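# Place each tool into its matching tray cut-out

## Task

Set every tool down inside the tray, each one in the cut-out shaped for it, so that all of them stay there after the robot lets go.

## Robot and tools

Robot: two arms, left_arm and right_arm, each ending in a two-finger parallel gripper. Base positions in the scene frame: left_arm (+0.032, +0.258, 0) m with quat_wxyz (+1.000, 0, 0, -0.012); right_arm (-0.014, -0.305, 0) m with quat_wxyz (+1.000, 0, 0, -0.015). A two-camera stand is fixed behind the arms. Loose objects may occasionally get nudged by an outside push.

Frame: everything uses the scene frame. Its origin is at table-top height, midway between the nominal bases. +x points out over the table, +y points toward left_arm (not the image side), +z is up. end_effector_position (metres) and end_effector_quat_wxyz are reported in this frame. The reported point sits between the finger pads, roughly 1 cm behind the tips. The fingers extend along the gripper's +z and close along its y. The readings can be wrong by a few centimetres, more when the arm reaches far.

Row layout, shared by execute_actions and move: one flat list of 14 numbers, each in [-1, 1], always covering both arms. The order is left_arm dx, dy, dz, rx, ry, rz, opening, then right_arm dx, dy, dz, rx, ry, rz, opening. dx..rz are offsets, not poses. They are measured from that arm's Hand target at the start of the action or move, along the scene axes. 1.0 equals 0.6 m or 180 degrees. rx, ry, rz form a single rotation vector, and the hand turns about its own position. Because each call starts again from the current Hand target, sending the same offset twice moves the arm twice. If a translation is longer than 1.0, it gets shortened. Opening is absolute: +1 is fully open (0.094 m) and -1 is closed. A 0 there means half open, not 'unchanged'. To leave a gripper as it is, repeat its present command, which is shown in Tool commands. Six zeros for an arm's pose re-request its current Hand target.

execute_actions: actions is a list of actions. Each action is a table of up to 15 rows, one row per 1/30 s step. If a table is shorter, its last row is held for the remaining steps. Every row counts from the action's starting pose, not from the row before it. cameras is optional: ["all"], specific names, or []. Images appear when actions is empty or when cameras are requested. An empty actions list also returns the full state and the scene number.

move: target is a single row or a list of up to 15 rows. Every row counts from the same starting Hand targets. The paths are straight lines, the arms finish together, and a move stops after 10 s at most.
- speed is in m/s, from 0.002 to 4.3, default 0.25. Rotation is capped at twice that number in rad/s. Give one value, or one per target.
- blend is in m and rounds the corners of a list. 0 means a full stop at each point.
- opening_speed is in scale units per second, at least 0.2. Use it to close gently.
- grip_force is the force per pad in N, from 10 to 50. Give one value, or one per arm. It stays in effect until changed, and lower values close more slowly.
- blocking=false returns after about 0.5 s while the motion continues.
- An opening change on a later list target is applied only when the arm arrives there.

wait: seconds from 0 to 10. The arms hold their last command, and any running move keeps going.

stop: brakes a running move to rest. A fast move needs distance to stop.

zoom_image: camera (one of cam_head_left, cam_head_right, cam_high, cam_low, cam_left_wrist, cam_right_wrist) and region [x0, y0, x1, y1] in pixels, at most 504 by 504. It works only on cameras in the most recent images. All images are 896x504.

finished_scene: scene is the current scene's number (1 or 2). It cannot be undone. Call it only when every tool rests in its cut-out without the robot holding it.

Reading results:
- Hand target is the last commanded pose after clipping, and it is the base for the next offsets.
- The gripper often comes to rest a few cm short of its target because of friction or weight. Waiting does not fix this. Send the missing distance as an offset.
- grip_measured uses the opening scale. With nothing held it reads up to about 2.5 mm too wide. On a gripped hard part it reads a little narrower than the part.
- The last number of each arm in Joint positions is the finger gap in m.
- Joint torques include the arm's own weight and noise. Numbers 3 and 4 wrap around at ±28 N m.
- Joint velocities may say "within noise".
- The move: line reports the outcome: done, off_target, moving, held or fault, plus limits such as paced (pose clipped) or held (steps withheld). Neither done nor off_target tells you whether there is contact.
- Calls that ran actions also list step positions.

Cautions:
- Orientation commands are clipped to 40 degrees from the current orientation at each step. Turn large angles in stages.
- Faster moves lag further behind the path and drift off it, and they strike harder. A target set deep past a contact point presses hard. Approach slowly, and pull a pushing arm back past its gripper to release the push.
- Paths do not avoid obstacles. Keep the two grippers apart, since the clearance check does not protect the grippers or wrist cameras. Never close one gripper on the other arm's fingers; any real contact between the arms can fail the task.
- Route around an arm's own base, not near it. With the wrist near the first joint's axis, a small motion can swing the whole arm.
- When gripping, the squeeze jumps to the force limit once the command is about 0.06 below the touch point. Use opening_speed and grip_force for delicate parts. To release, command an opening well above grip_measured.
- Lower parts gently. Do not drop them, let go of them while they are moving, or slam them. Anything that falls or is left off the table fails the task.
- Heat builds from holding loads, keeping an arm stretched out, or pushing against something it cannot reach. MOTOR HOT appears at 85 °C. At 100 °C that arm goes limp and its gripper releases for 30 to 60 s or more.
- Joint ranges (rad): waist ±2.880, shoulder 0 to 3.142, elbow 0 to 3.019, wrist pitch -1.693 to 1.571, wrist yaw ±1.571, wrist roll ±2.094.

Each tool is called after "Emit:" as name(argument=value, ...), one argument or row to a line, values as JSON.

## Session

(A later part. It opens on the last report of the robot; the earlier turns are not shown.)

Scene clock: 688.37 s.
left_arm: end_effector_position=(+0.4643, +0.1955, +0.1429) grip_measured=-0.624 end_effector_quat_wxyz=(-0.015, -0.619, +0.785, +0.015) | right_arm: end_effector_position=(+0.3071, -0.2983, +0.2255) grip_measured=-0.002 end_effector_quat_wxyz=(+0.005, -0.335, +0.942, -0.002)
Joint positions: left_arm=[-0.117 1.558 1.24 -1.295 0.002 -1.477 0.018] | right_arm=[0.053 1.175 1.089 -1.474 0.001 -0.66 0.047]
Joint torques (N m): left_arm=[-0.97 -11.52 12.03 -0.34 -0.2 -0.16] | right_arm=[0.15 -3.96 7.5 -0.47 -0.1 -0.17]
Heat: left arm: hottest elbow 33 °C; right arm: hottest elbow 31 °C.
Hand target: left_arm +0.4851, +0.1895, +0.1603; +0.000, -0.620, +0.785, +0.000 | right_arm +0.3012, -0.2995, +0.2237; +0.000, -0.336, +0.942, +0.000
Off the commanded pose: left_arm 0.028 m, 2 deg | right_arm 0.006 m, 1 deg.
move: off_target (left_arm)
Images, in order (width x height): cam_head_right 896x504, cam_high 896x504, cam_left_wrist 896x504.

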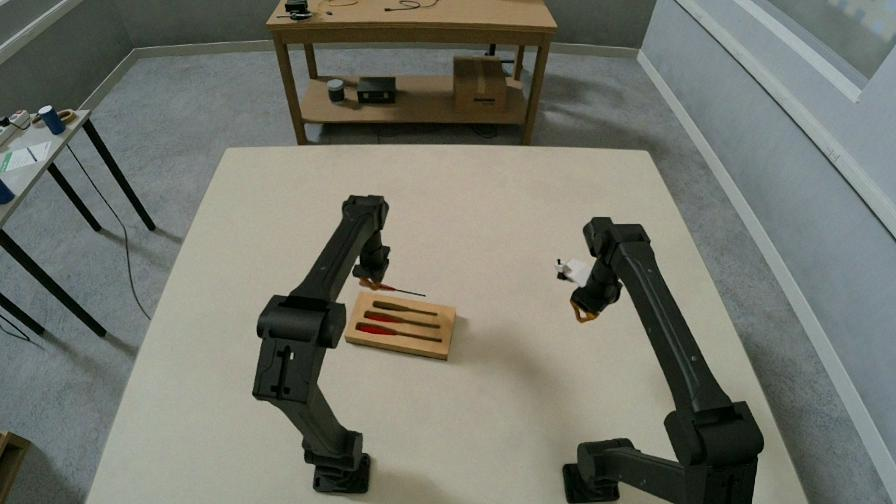

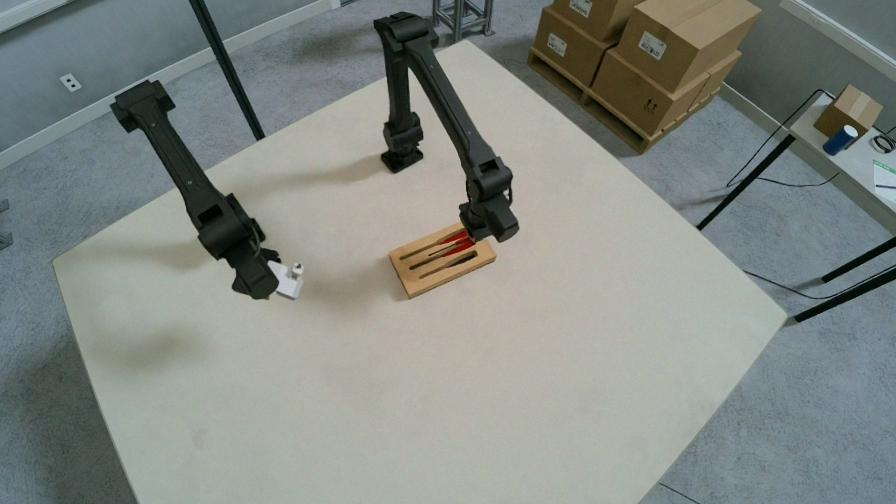

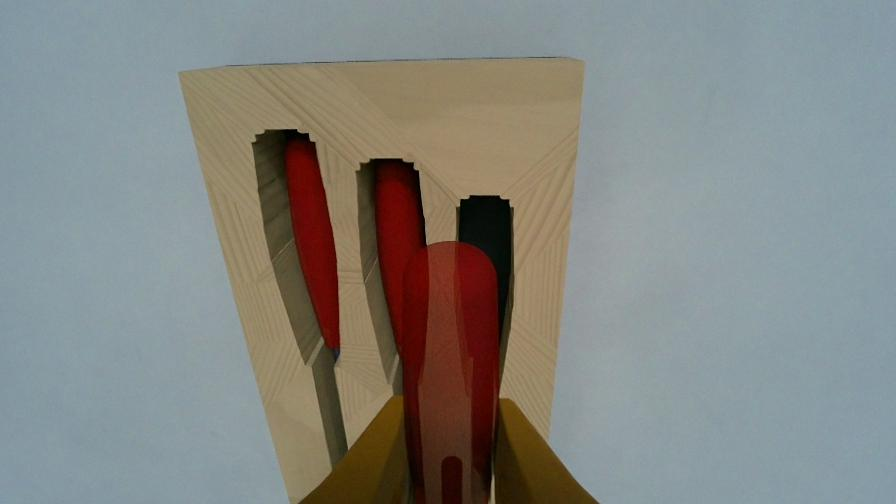

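Emit:
move(
  target=[-0.0095,-0.0395,-0.109,0,0,0.009,-0.8,-0.17,-0.2,0.0,0,0,0,0],
  speed=[0.12],
  cameras=["cam_left_wrist","cam_high"],
)

Emit:
zoom_image(
  camera="cam_high",
  region=[395, 215, 505, 305],
)

Scene clock: 716.03 s.
left_arm: end_effector_position=(+0.4808, +0.1714, +0.1010) grip_measured=-0.624 end_effector_quat_wxyz=(+0.001, -0.633, +0.775, -0.003) | right_arm: end_effector_position=(+0.2051, -0.4203, +0.2262) grip_measured=-0.002 end_effector_quat_wxyz=(+0.003, -0.336, +0.942, -0.004)
Joint positions: left_arm=[-0.165 1.618 1.196 -1.143 0.002 -1.558 0.018] | right_arm=[-0.452 0.969 0.951 -1.541 0.001 -1.168 0.047]
Joint torques (N m): left_arm=[-1.32 -12.04 7.2 0.44 -0.2 -0.15] | right_arm=[-0.21 -1.96 7.42 -0.58 -0.06 -0.19]
Motor temperatures (°C): left_arm=[21 26 42 21 19 20 30] | right_arm=[21 27 32 21 19 19 23]
Heat: left arm: hottest elbow 42 °C; right arm: hottest elbow 32 °C.
Hand target: left_arm +0.4794, +0.1659, +0.0949; +0.000, -0.631, +0.776, +0.000 | right_arm +0.1992, -0.4195, +0.2238; +0.000, -0.336, +0.942, +0.000
Off the commanded pose: left_arm 0.008 m, 0 deg | right_arm 0.006 m, 1 deg.
move: done
Images, in order (width x height): cam_high 896x504, cam_left_wrist 896x504.

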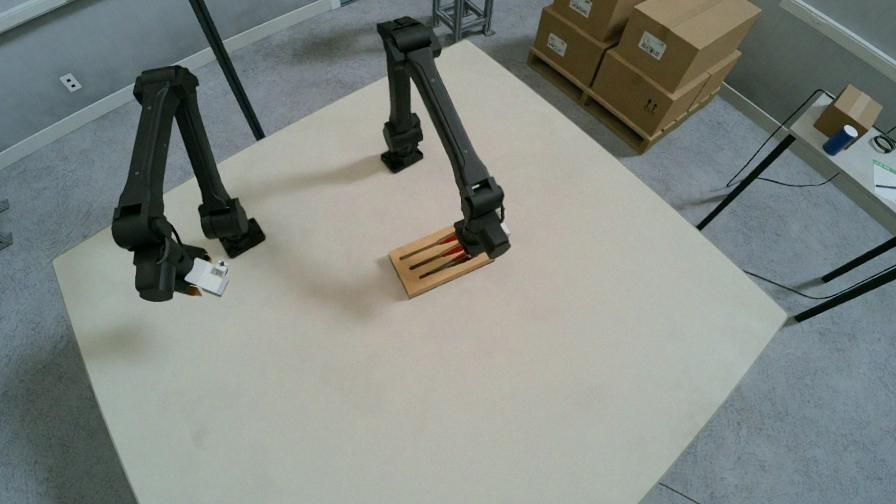

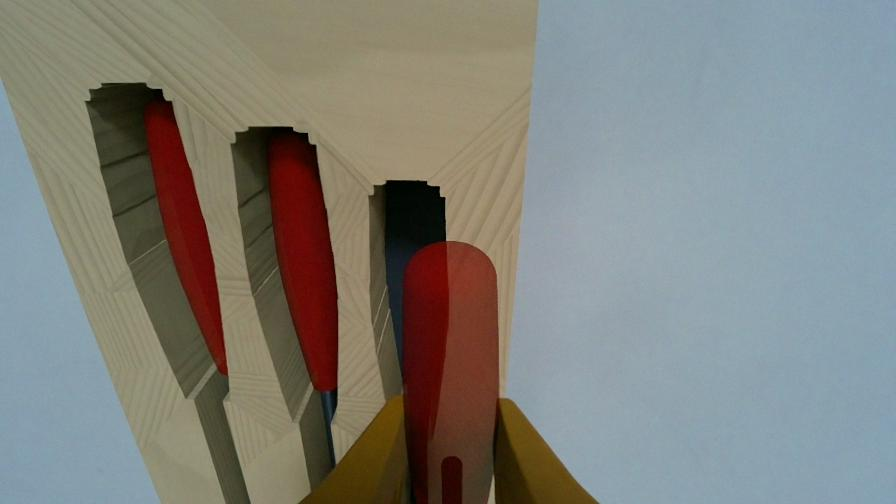

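Scaled by 4.582 from the camera's 896x504 image, which has a finer 1280x720 frame.

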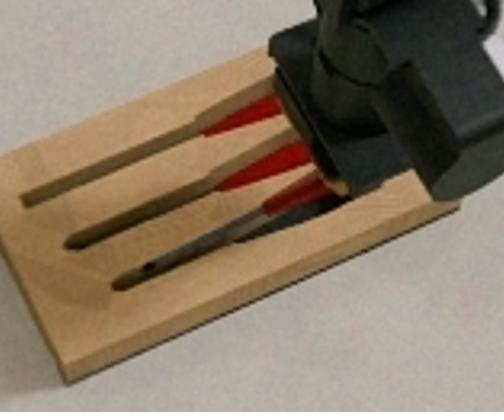

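Emit:
move(
  target=[-0.021,-0.005,-0.058,0,0,-0.002,-0.8,0,0,0.0,0,0,0,0],
  speed=[0.12],
  cameras=["cam_left_wrist","cam_high","cam_head_left"],
)

Emit:
zoom_image(
  camera="cam_high",
  region=[395, 225, 485, 285],
)

Emit:
zoom_image(
  camera="cam_head_left",
  region=[345, 275, 475, 365],
)

Scene clock: 731.47 s.
left_arm: end_effector_position=(+0.4679, +0.1684, +0.0647) grip_measured=-0.624 end_effector_quat_wxyz=(+0.000, -0.630, +0.777, -0.001) | right_arm: end_effector_position=(+0.2051, -0.4203, +0.2262) grip_measured=-0.002 end_effector_quat_wxyz=(+0.003, -0.337, +0.942, -0.004)
Joint positions: left_arm=[-0.177 1.636 1.111 -1.044 0.002 -1.564 0.018] | right_arm=[-0.452 0.969 0.951 -1.541 0.001 -1.168 0.047]
Joint torques (N m): left_arm=[-1.32 -12.04 6.95 0.44 -0.19 -0.15] | right_arm=[-0.44 -1.73 7.43 -0.58 -0.06 -0.16]
Heat: left arm: hottest elbow 40 °C; right arm: hottest elbow 32 °C.
Hand target: left_arm +0.4668, +0.1628, +0.0602; +0.000, -0.628, +0.778, +0.000 | right_arm +0.1992, -0.4195, +0.2238; +0.000, -0.337, +0.942, +0.000
Off the commanded pose: left_arm 0.007 m, 0 deg | right_arm 0.006 m, 1 deg.
move: done
Images, in order (width x height): cam_head_left 896x504, cam_high 896x504, cam_left_wrist 896x504.

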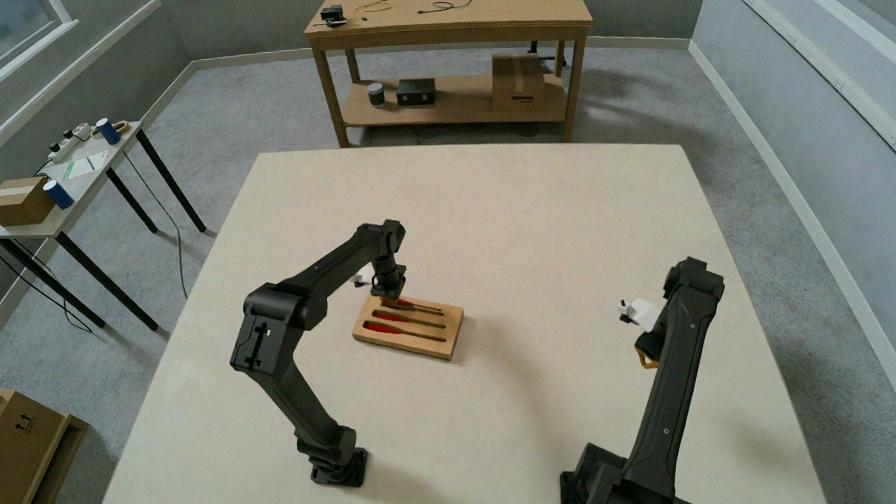

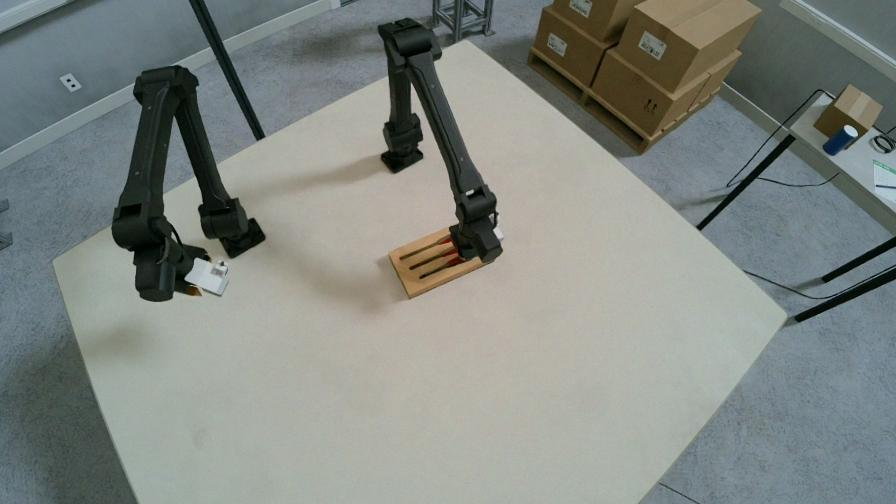

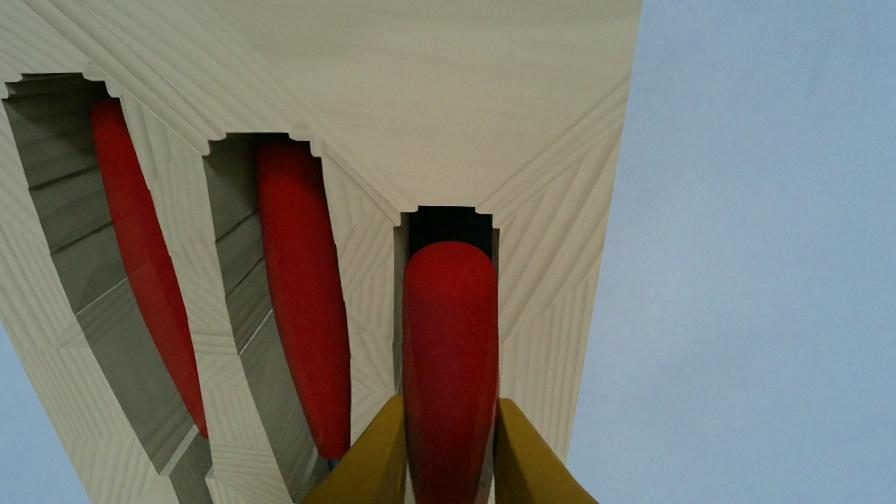

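Scaled by 5.600 from the camera's 896x504 image, which has a finer 1280x720 frame.

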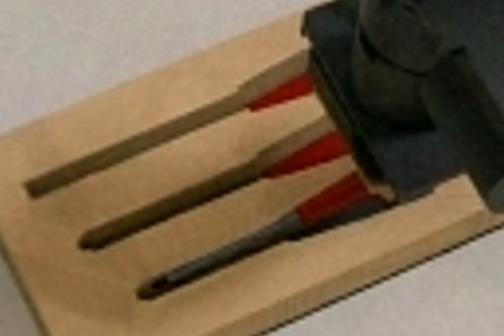

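Scaled by 3.877 from the camera's 896x504 image, which has a finer 1280x720 frame.

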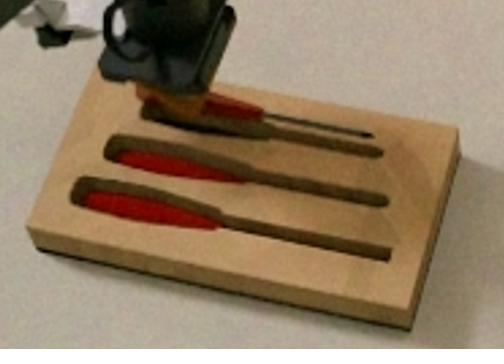

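Emit:
move(
  target=[0,-0.0055,-0.027,0,0,0,-0.8,0,0,0.0,0,0,0,0],
  speed=[0.06],
  cameras=["cam_left_wrist","cam_high","cam_head_left"],
)

Emit:
zoom_image(
  camera="cam_high",
  region=[395, 225, 485, 285],
)

Emit:
zoom_image(
  camera="cam_head_left",
  region=[345, 275, 475, 365],
)

Scene clock: 744.80 s.
left_arm: end_effector_position=(+0.4694, +0.1655, +0.0509) grip_measured=-0.624 end_effector_quat_wxyz=(+0.002, -0.630, +0.776, -0.003) | right_arm: end_effector_position=(+0.2051, -0.4203, +0.2262) grip_measured=-0.002 end_effector_quat_wxyz=(+0.003, -0.337, +0.942, -0.004)
Joint positions: left_arm=[-0.183 1.657 1.097 -1.003 0.002 -1.571 0.018] | right_arm=[-0.452 0.969 0.951 -1.541 0.001 -1.168 0.047]
Joint torques (N m): left_arm=[-1.49 -11.75 6.61 0.5 -0.19 -0.16] | right_arm=[-0.38 -1.96 7.45 -0.64 -0.07 -0.16]
Heat: left arm: hottest elbow 39 °C; right arm: hottest elbow 32 °C.
Hand target: left_arm +0.4668, +0.1596, +0.0440; +0.000, -0.628, +0.778, +0.000 | right_arm +0.1992, -0.4195, +0.2238; +0.000, -0.337, +0.942, +0.000
Off the commanded pose: left_arm 0.010 m, 1 deg | right_arm 0.006 m, 1 deg.
move: done
Images, in order (width x height): cam_head_left 896x504, cam_high 896x504, cam_left_wrist 896x504.

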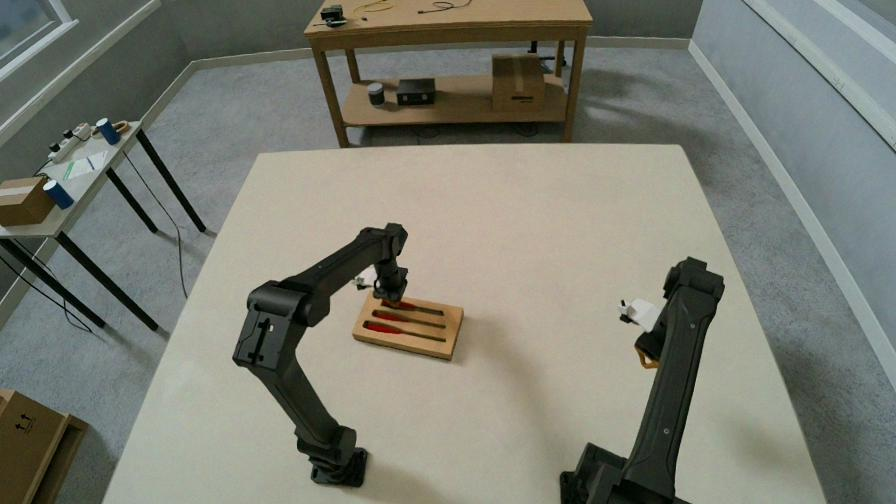

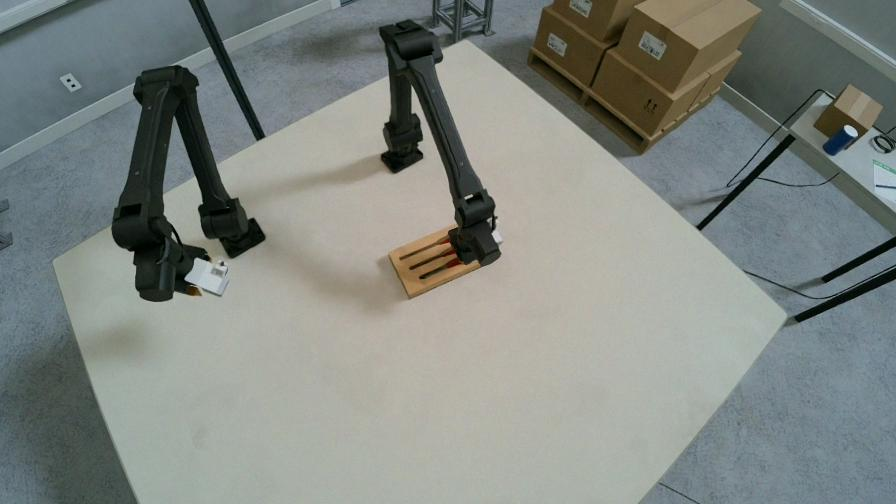

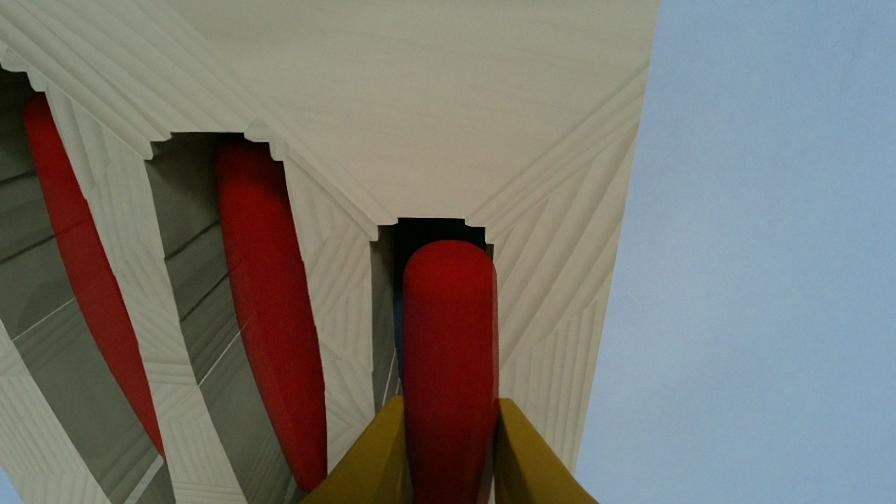

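Scaled by 5.600 from the camera's 896x504 image, which has a finer 1280x720 frame.

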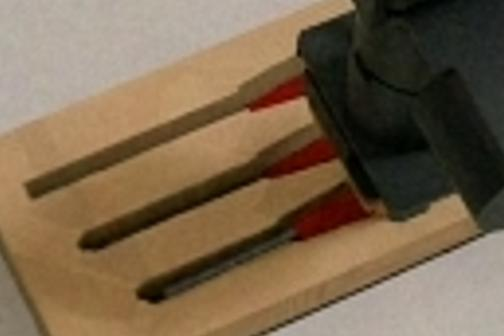

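Scaled by 3.877 from the camera's 896x504 image, which has a finer 1280x720 frame.

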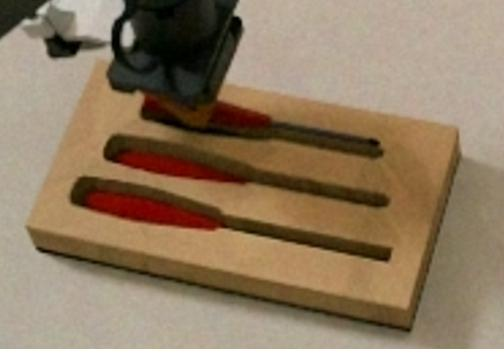

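Emit:
move(
  target=[-0.015,0.0,0.007,0,0,0,-0.8,0,0,0.0,0,0,0,0],
  speed=[0.06],
  cameras=["cam_left_wrist"],
)

Scene clock: 752.07 s.
left_arm: end_effector_position=(+0.4641, +0.1651, +0.0492) grip_measured=-0.624 end_effector_quat_wxyz=(+0.000, -0.631, +0.776, -0.001) | right_arm: end_effector_position=(+0.2051, -0.4203, +0.2262) grip_measured=-0.002 end_effector_quat_wxyz=(+0.003, -0.337, +0.942, -0.004)
Joint positions: left_arm=[-0.186 1.651 1.083 -1.002 0 -1.575 0.018] | right_arm=[-0.452 0.969 0.951 -1.541 0.001 -1.168 0.047]
Joint torques (N m): left_arm=[-1.61 -13.22 6.06 0.28 -0.14 -0.15] | right_arm=[-0.26 -1.73 7.51 -0.54 -0.08 -0.14]
Motor temperatures (°C): left_arm=[21 27 37 21 19 20 30] | right_arm=[21 25 31 21 19 19 23]
Heat: left arm: hottest elbow 37 °C; right arm: hottest elbow 31 °C.
Hand target: left_arm +0.4578, +0.1595, +0.0481; +0.000, -0.628, +0.778, +0.000 | right_arm +0.1992, -0.4195, +0.2238; +0.000, -0.337, +0.942, +0.000
Off the commanded pose: left_arm 0.008 m, 0 deg | right_arm 0.006 m, 1 deg.
move: done
Images, in order (width x height): cam_left_wrist 896x504.

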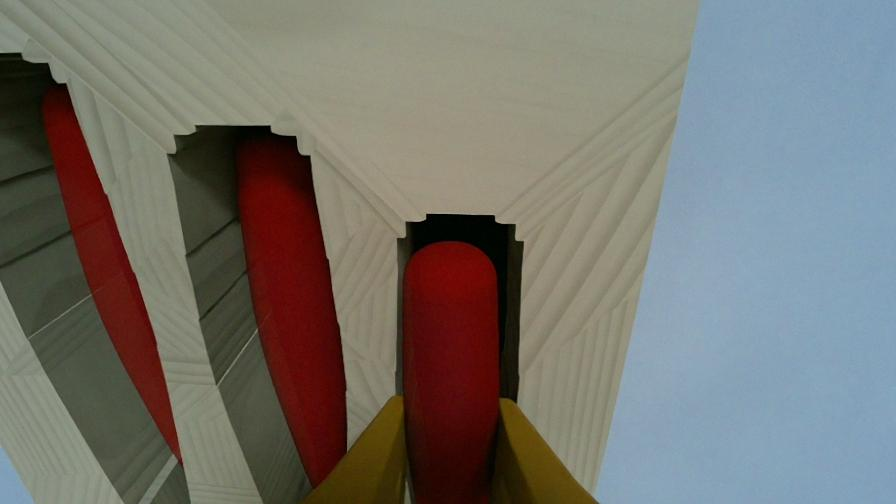

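Emit:
wait(
  seconds=0,
  cameras=["cam_high","cam_head_left","cam_head_right"],
)

Emit:
zoom_image(
  camera="cam_high",
  region=[395, 225, 485, 285],
)

Emit:
zoom_image(
  camera="cam_head_left",
  region=[345, 275, 475, 365],
)

Scene clock: 759.67 s.
left_arm: end_effector_position=(+0.4641, +0.1651, +0.0492) grip_measured=-0.624 end_effector_quat_wxyz=(+0.000, -0.631, +0.776, -0.001) | right_arm: end_effector_position=(+0.2051, -0.4203, +0.2262) grip_measured=-0.002 end_effector_quat_wxyz=(+0.003, -0.337, +0.942, -0.004)
Joint positions: left_arm=[-0.186 1.651 1.083 -1.002 0 -1.575 0.018] | right_arm=[-0.452 0.969 0.951 -1.541 0.001 -1.168 0.047]
Joint torques (N m): left_arm=[-1.49 -13.27 6.05 0.24 -0.14 -0.14] | right_arm=[-0.5 -1.73 7.41 -0.59 -0.09 -0.16]
Heat: left arm: hottest elbow 37 °C; right arm: hottest elbow 31 °C.
Hand target: left_arm +0.4578, +0.1595, +0.0481; +0.000, -0.628, +0.778, +0.000 | right_arm +0.1992, -0.4195, +0.2238; +0.000, -0.337, +0.942, +0.000
Tool commands: left_gripper/opening=-0.8 right_gripper/opening=+0.0
Off the commanded pose: left_arm 0.008 m, 0 deg | right_arm 0.006 m, 1 deg.
Images, in order (width x height): cam_head_left 896x504, cam_head_right 896x504, cam_high 896x504.

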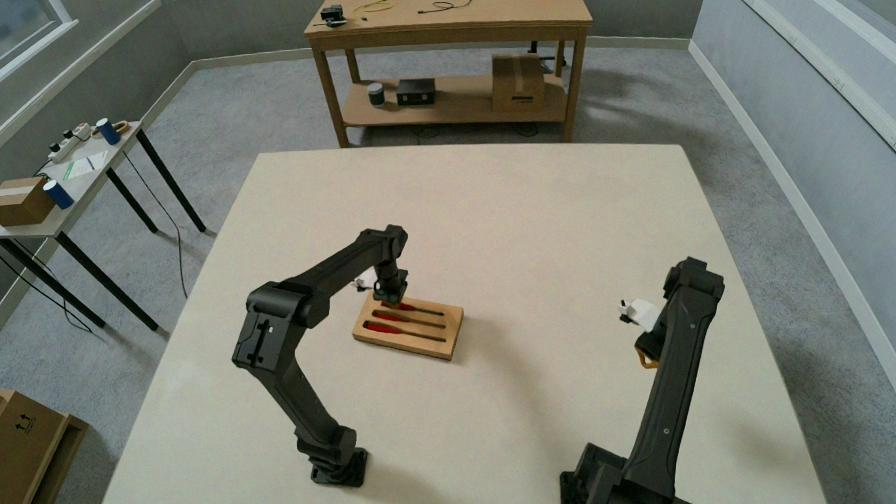

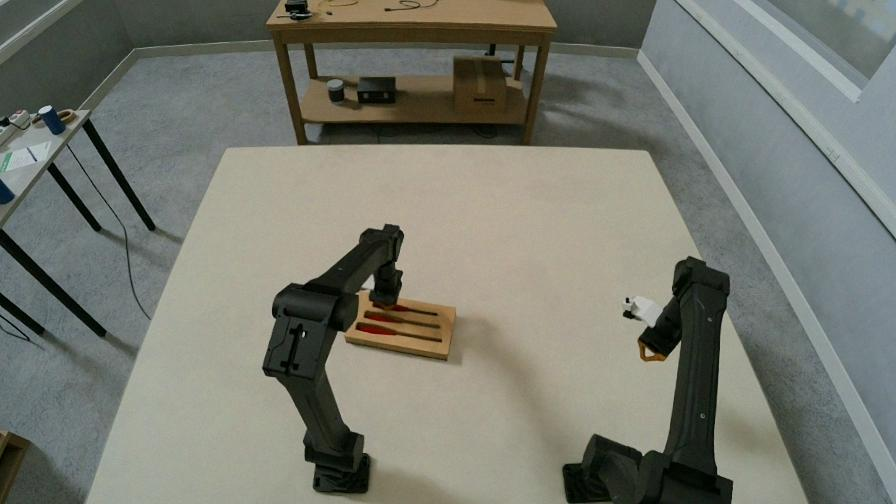

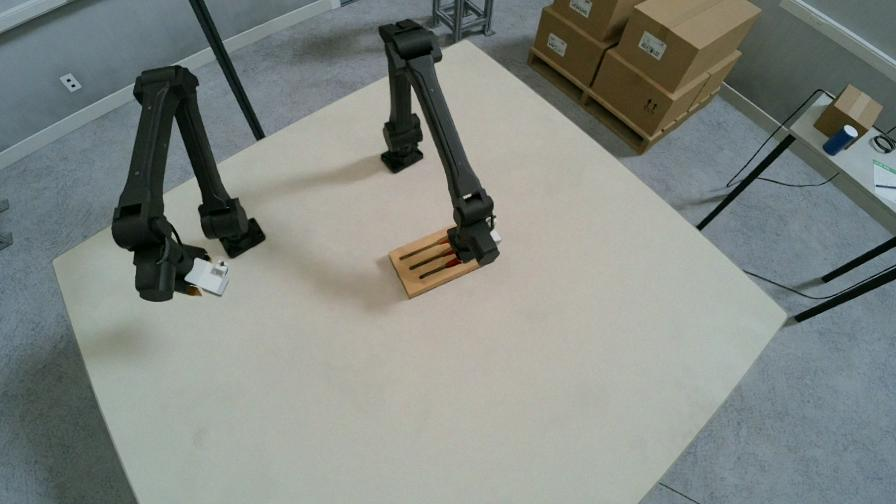

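Scaled by 5.600 from the camera's 896x504 image, which has a finer 1280x720 frame.

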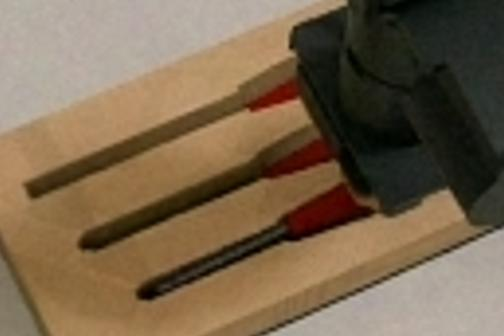

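Scaled by 3.877 from the camera's 896x504 image, which has a finer 1280x720 frame.

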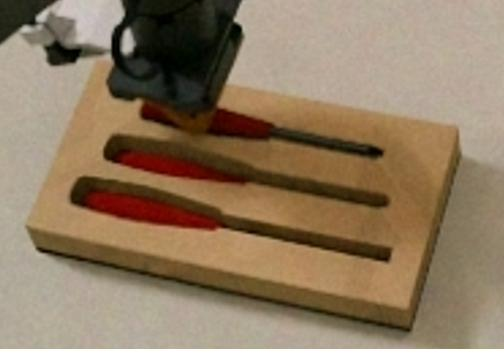

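Emit:
move(
  target=[0,0.0,0,0,0,0,-0.42,0,0,0.0,0,0,0,0],
  opening_speed=0.4,
  cameras=["cam_left_wrist"],
)

Scene clock: 767.20 s.
left_arm: end_effector_position=(+0.4616, +0.1656, +0.0493) grip_measured=-0.422 end_effector_quat_wxyz=(+0.000, -0.631, +0.776, +0.000) | right_arm: end_effector_position=(+0.2051, -0.4203, +0.2262) grip_measured=-0.002 end_effector_quat_wxyz=(+0.003, -0.337, +0.942, -0.004)
Joint positions: left_arm=[-0.186 1.646 1.077 -1.002 0 -1.575 0.027] | right_arm=[-0.452 0.969 0.951 -1.541 0.001 -1.168 0.047]
Joint torques (N m): left_arm=[-1.55 -12.81 6.42 0.27 -0.13 -0.15] | right_arm=[-0.44 -1.49 7.47 -0.53 -0.08 -0.16]
Heat: left arm: hottest elbow 36 °C; right arm: hottest elbow 31 °C.
Hand target: left_arm +0.4578, +0.1595, +0.0481; +0.000, -0.628, +0.778, +0.000 | right_arm +0.1992, -0.4195, +0.2238; +0.000, -0.337, +0.942, +0.000
Off the commanded pose: left_arm 0.007 m, 0 deg | right_arm 0.006 m, 1 deg.
move: done
Images, in order (width x height): cam_left_wrist 896x504.

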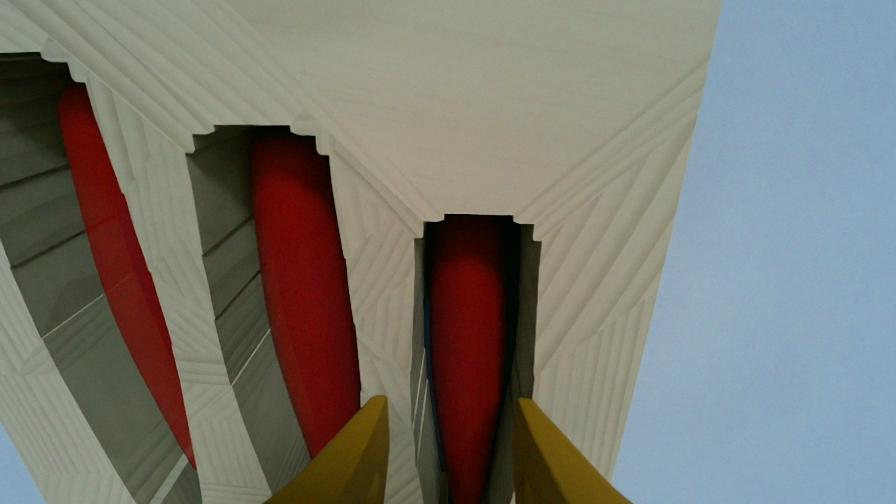

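Dropped in. Raise and check.

Emit:
move(
  target=[
    [0,0.01,0.25,0,0,0,-0.42,0,0,0.0,0,0,0,0],
    [-0.15,0.3,0.3,0,0,0,-0.42,0,0,0.0,0,0,0,0],
  ],
  speed=[0.1,0.25],
  cameras=["all"],
)

Emit:
zoom_image(
  camera="cam_high",
  region=[380, 210, 510, 305],
)

Emit:
zoom_image(
  camera="cam_head_right",
  region=[335, 275, 465, 370],
)

Scene clock: 776.87 s.
left_arm: end_effector_position=(+0.3725, +0.3410, +0.2281) grip_measured=-0.422 end_effector_quat_wxyz=(+0.003, -0.632, +0.775, +0.000) | right_arm: end_effector_position=(+0.2051, -0.4203, +0.2262) grip_measured=-0.002 end_effector_quat_wxyz=(+0.003, -0.337, +0.942, -0.004)
Joint positions: left_arm=[0.263 1.256 1.163 -1.472 -0.002 -1.128 0.027] | right_arm=[-0.452 0.969 0.951 -1.541 0.001 -1.168 0.047]
Joint torques (N m): left_arm=[-0.26 -9 7.79 -0.2 -0.03 0.02] | right_arm=[-0.62 -1.85 7.47 -0.62 -0.09 -0.14]
Heat: left arm: hottest elbow 36 °C; right arm: hottest elbow 31 °C.
Hand target: left_arm +0.3679, +0.3394, +0.2282; +0.000, -0.628, +0.778, +0.000 | right_arm +0.1992, -0.4195, +0.2238; +0.000, -0.337, +0.942, +0.000
Off the commanded pose: left_arm 0.005 m, 1 deg | right_arm 0.006 m, 1 deg.
move: done

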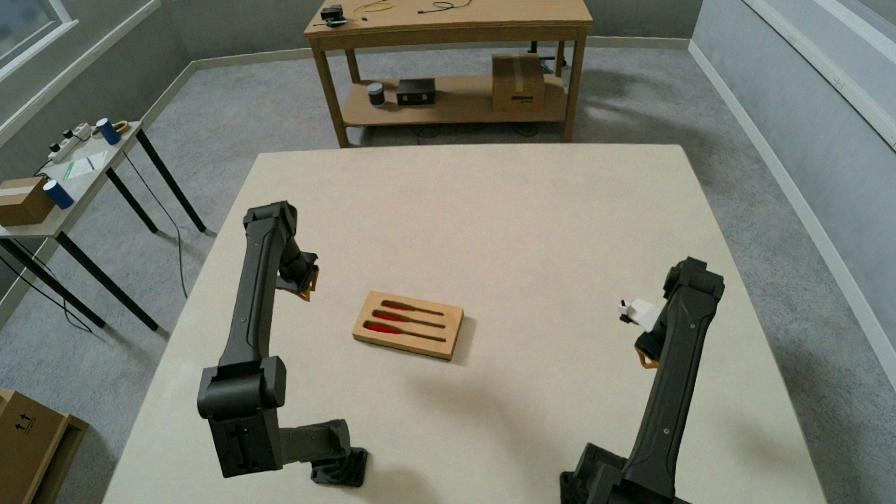

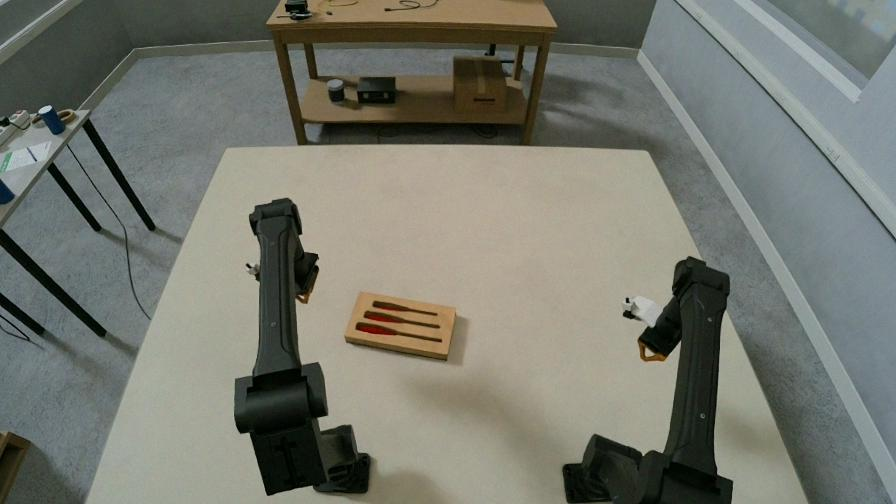

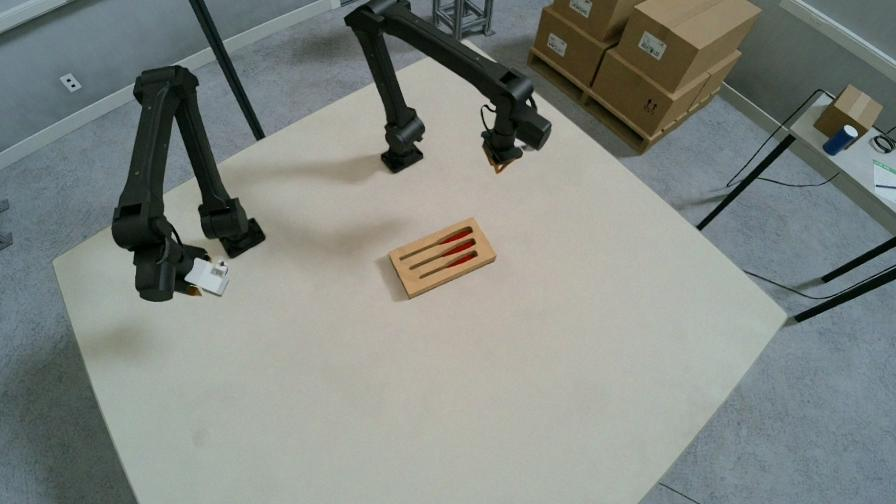

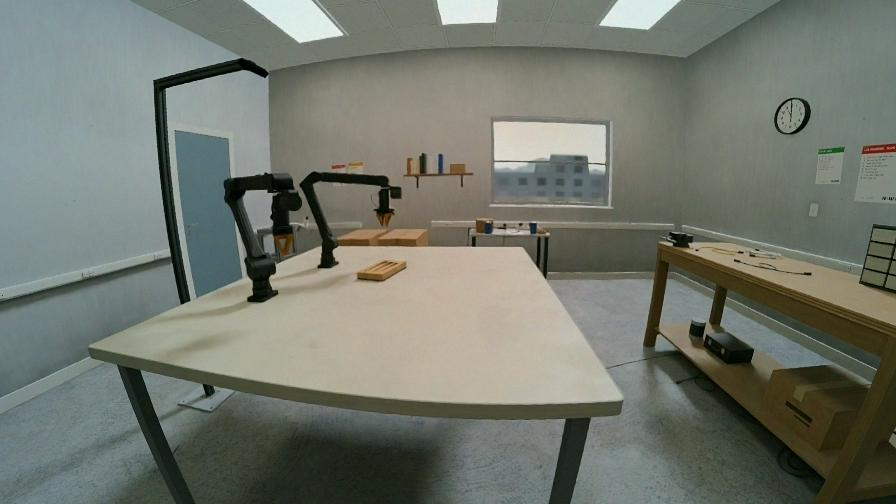

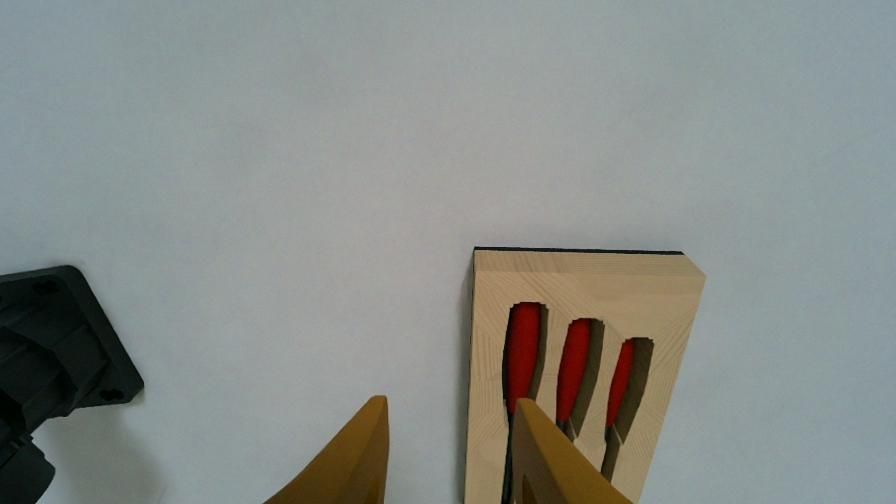

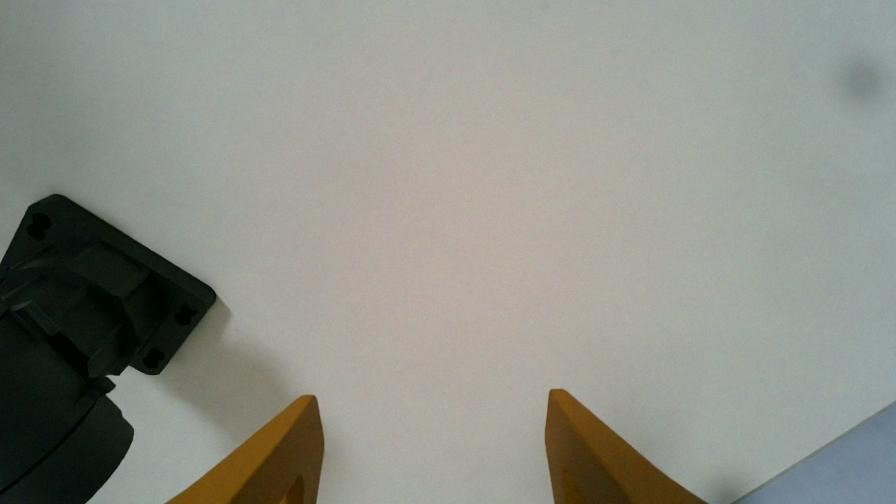

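Scaled by 3.877 from the camera's 896x504 image, which has a finer 1280x720 frame.

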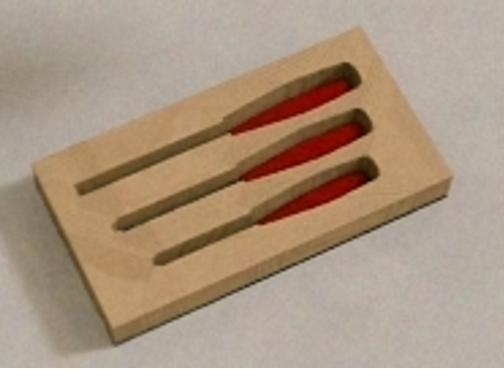

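Scaled by 3.877 from the camera's 896x504 image, which has a finer 1280x720 frame.

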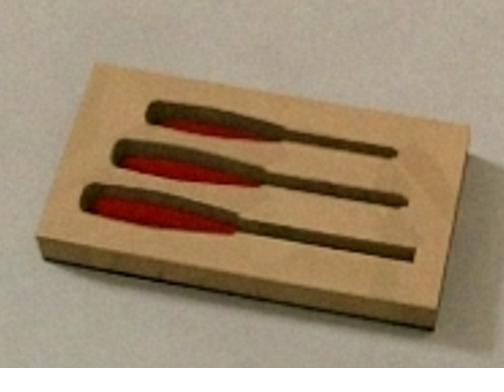

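Emit:
finished_scene(
  scene=1,
)

The scene is finished: the task was done.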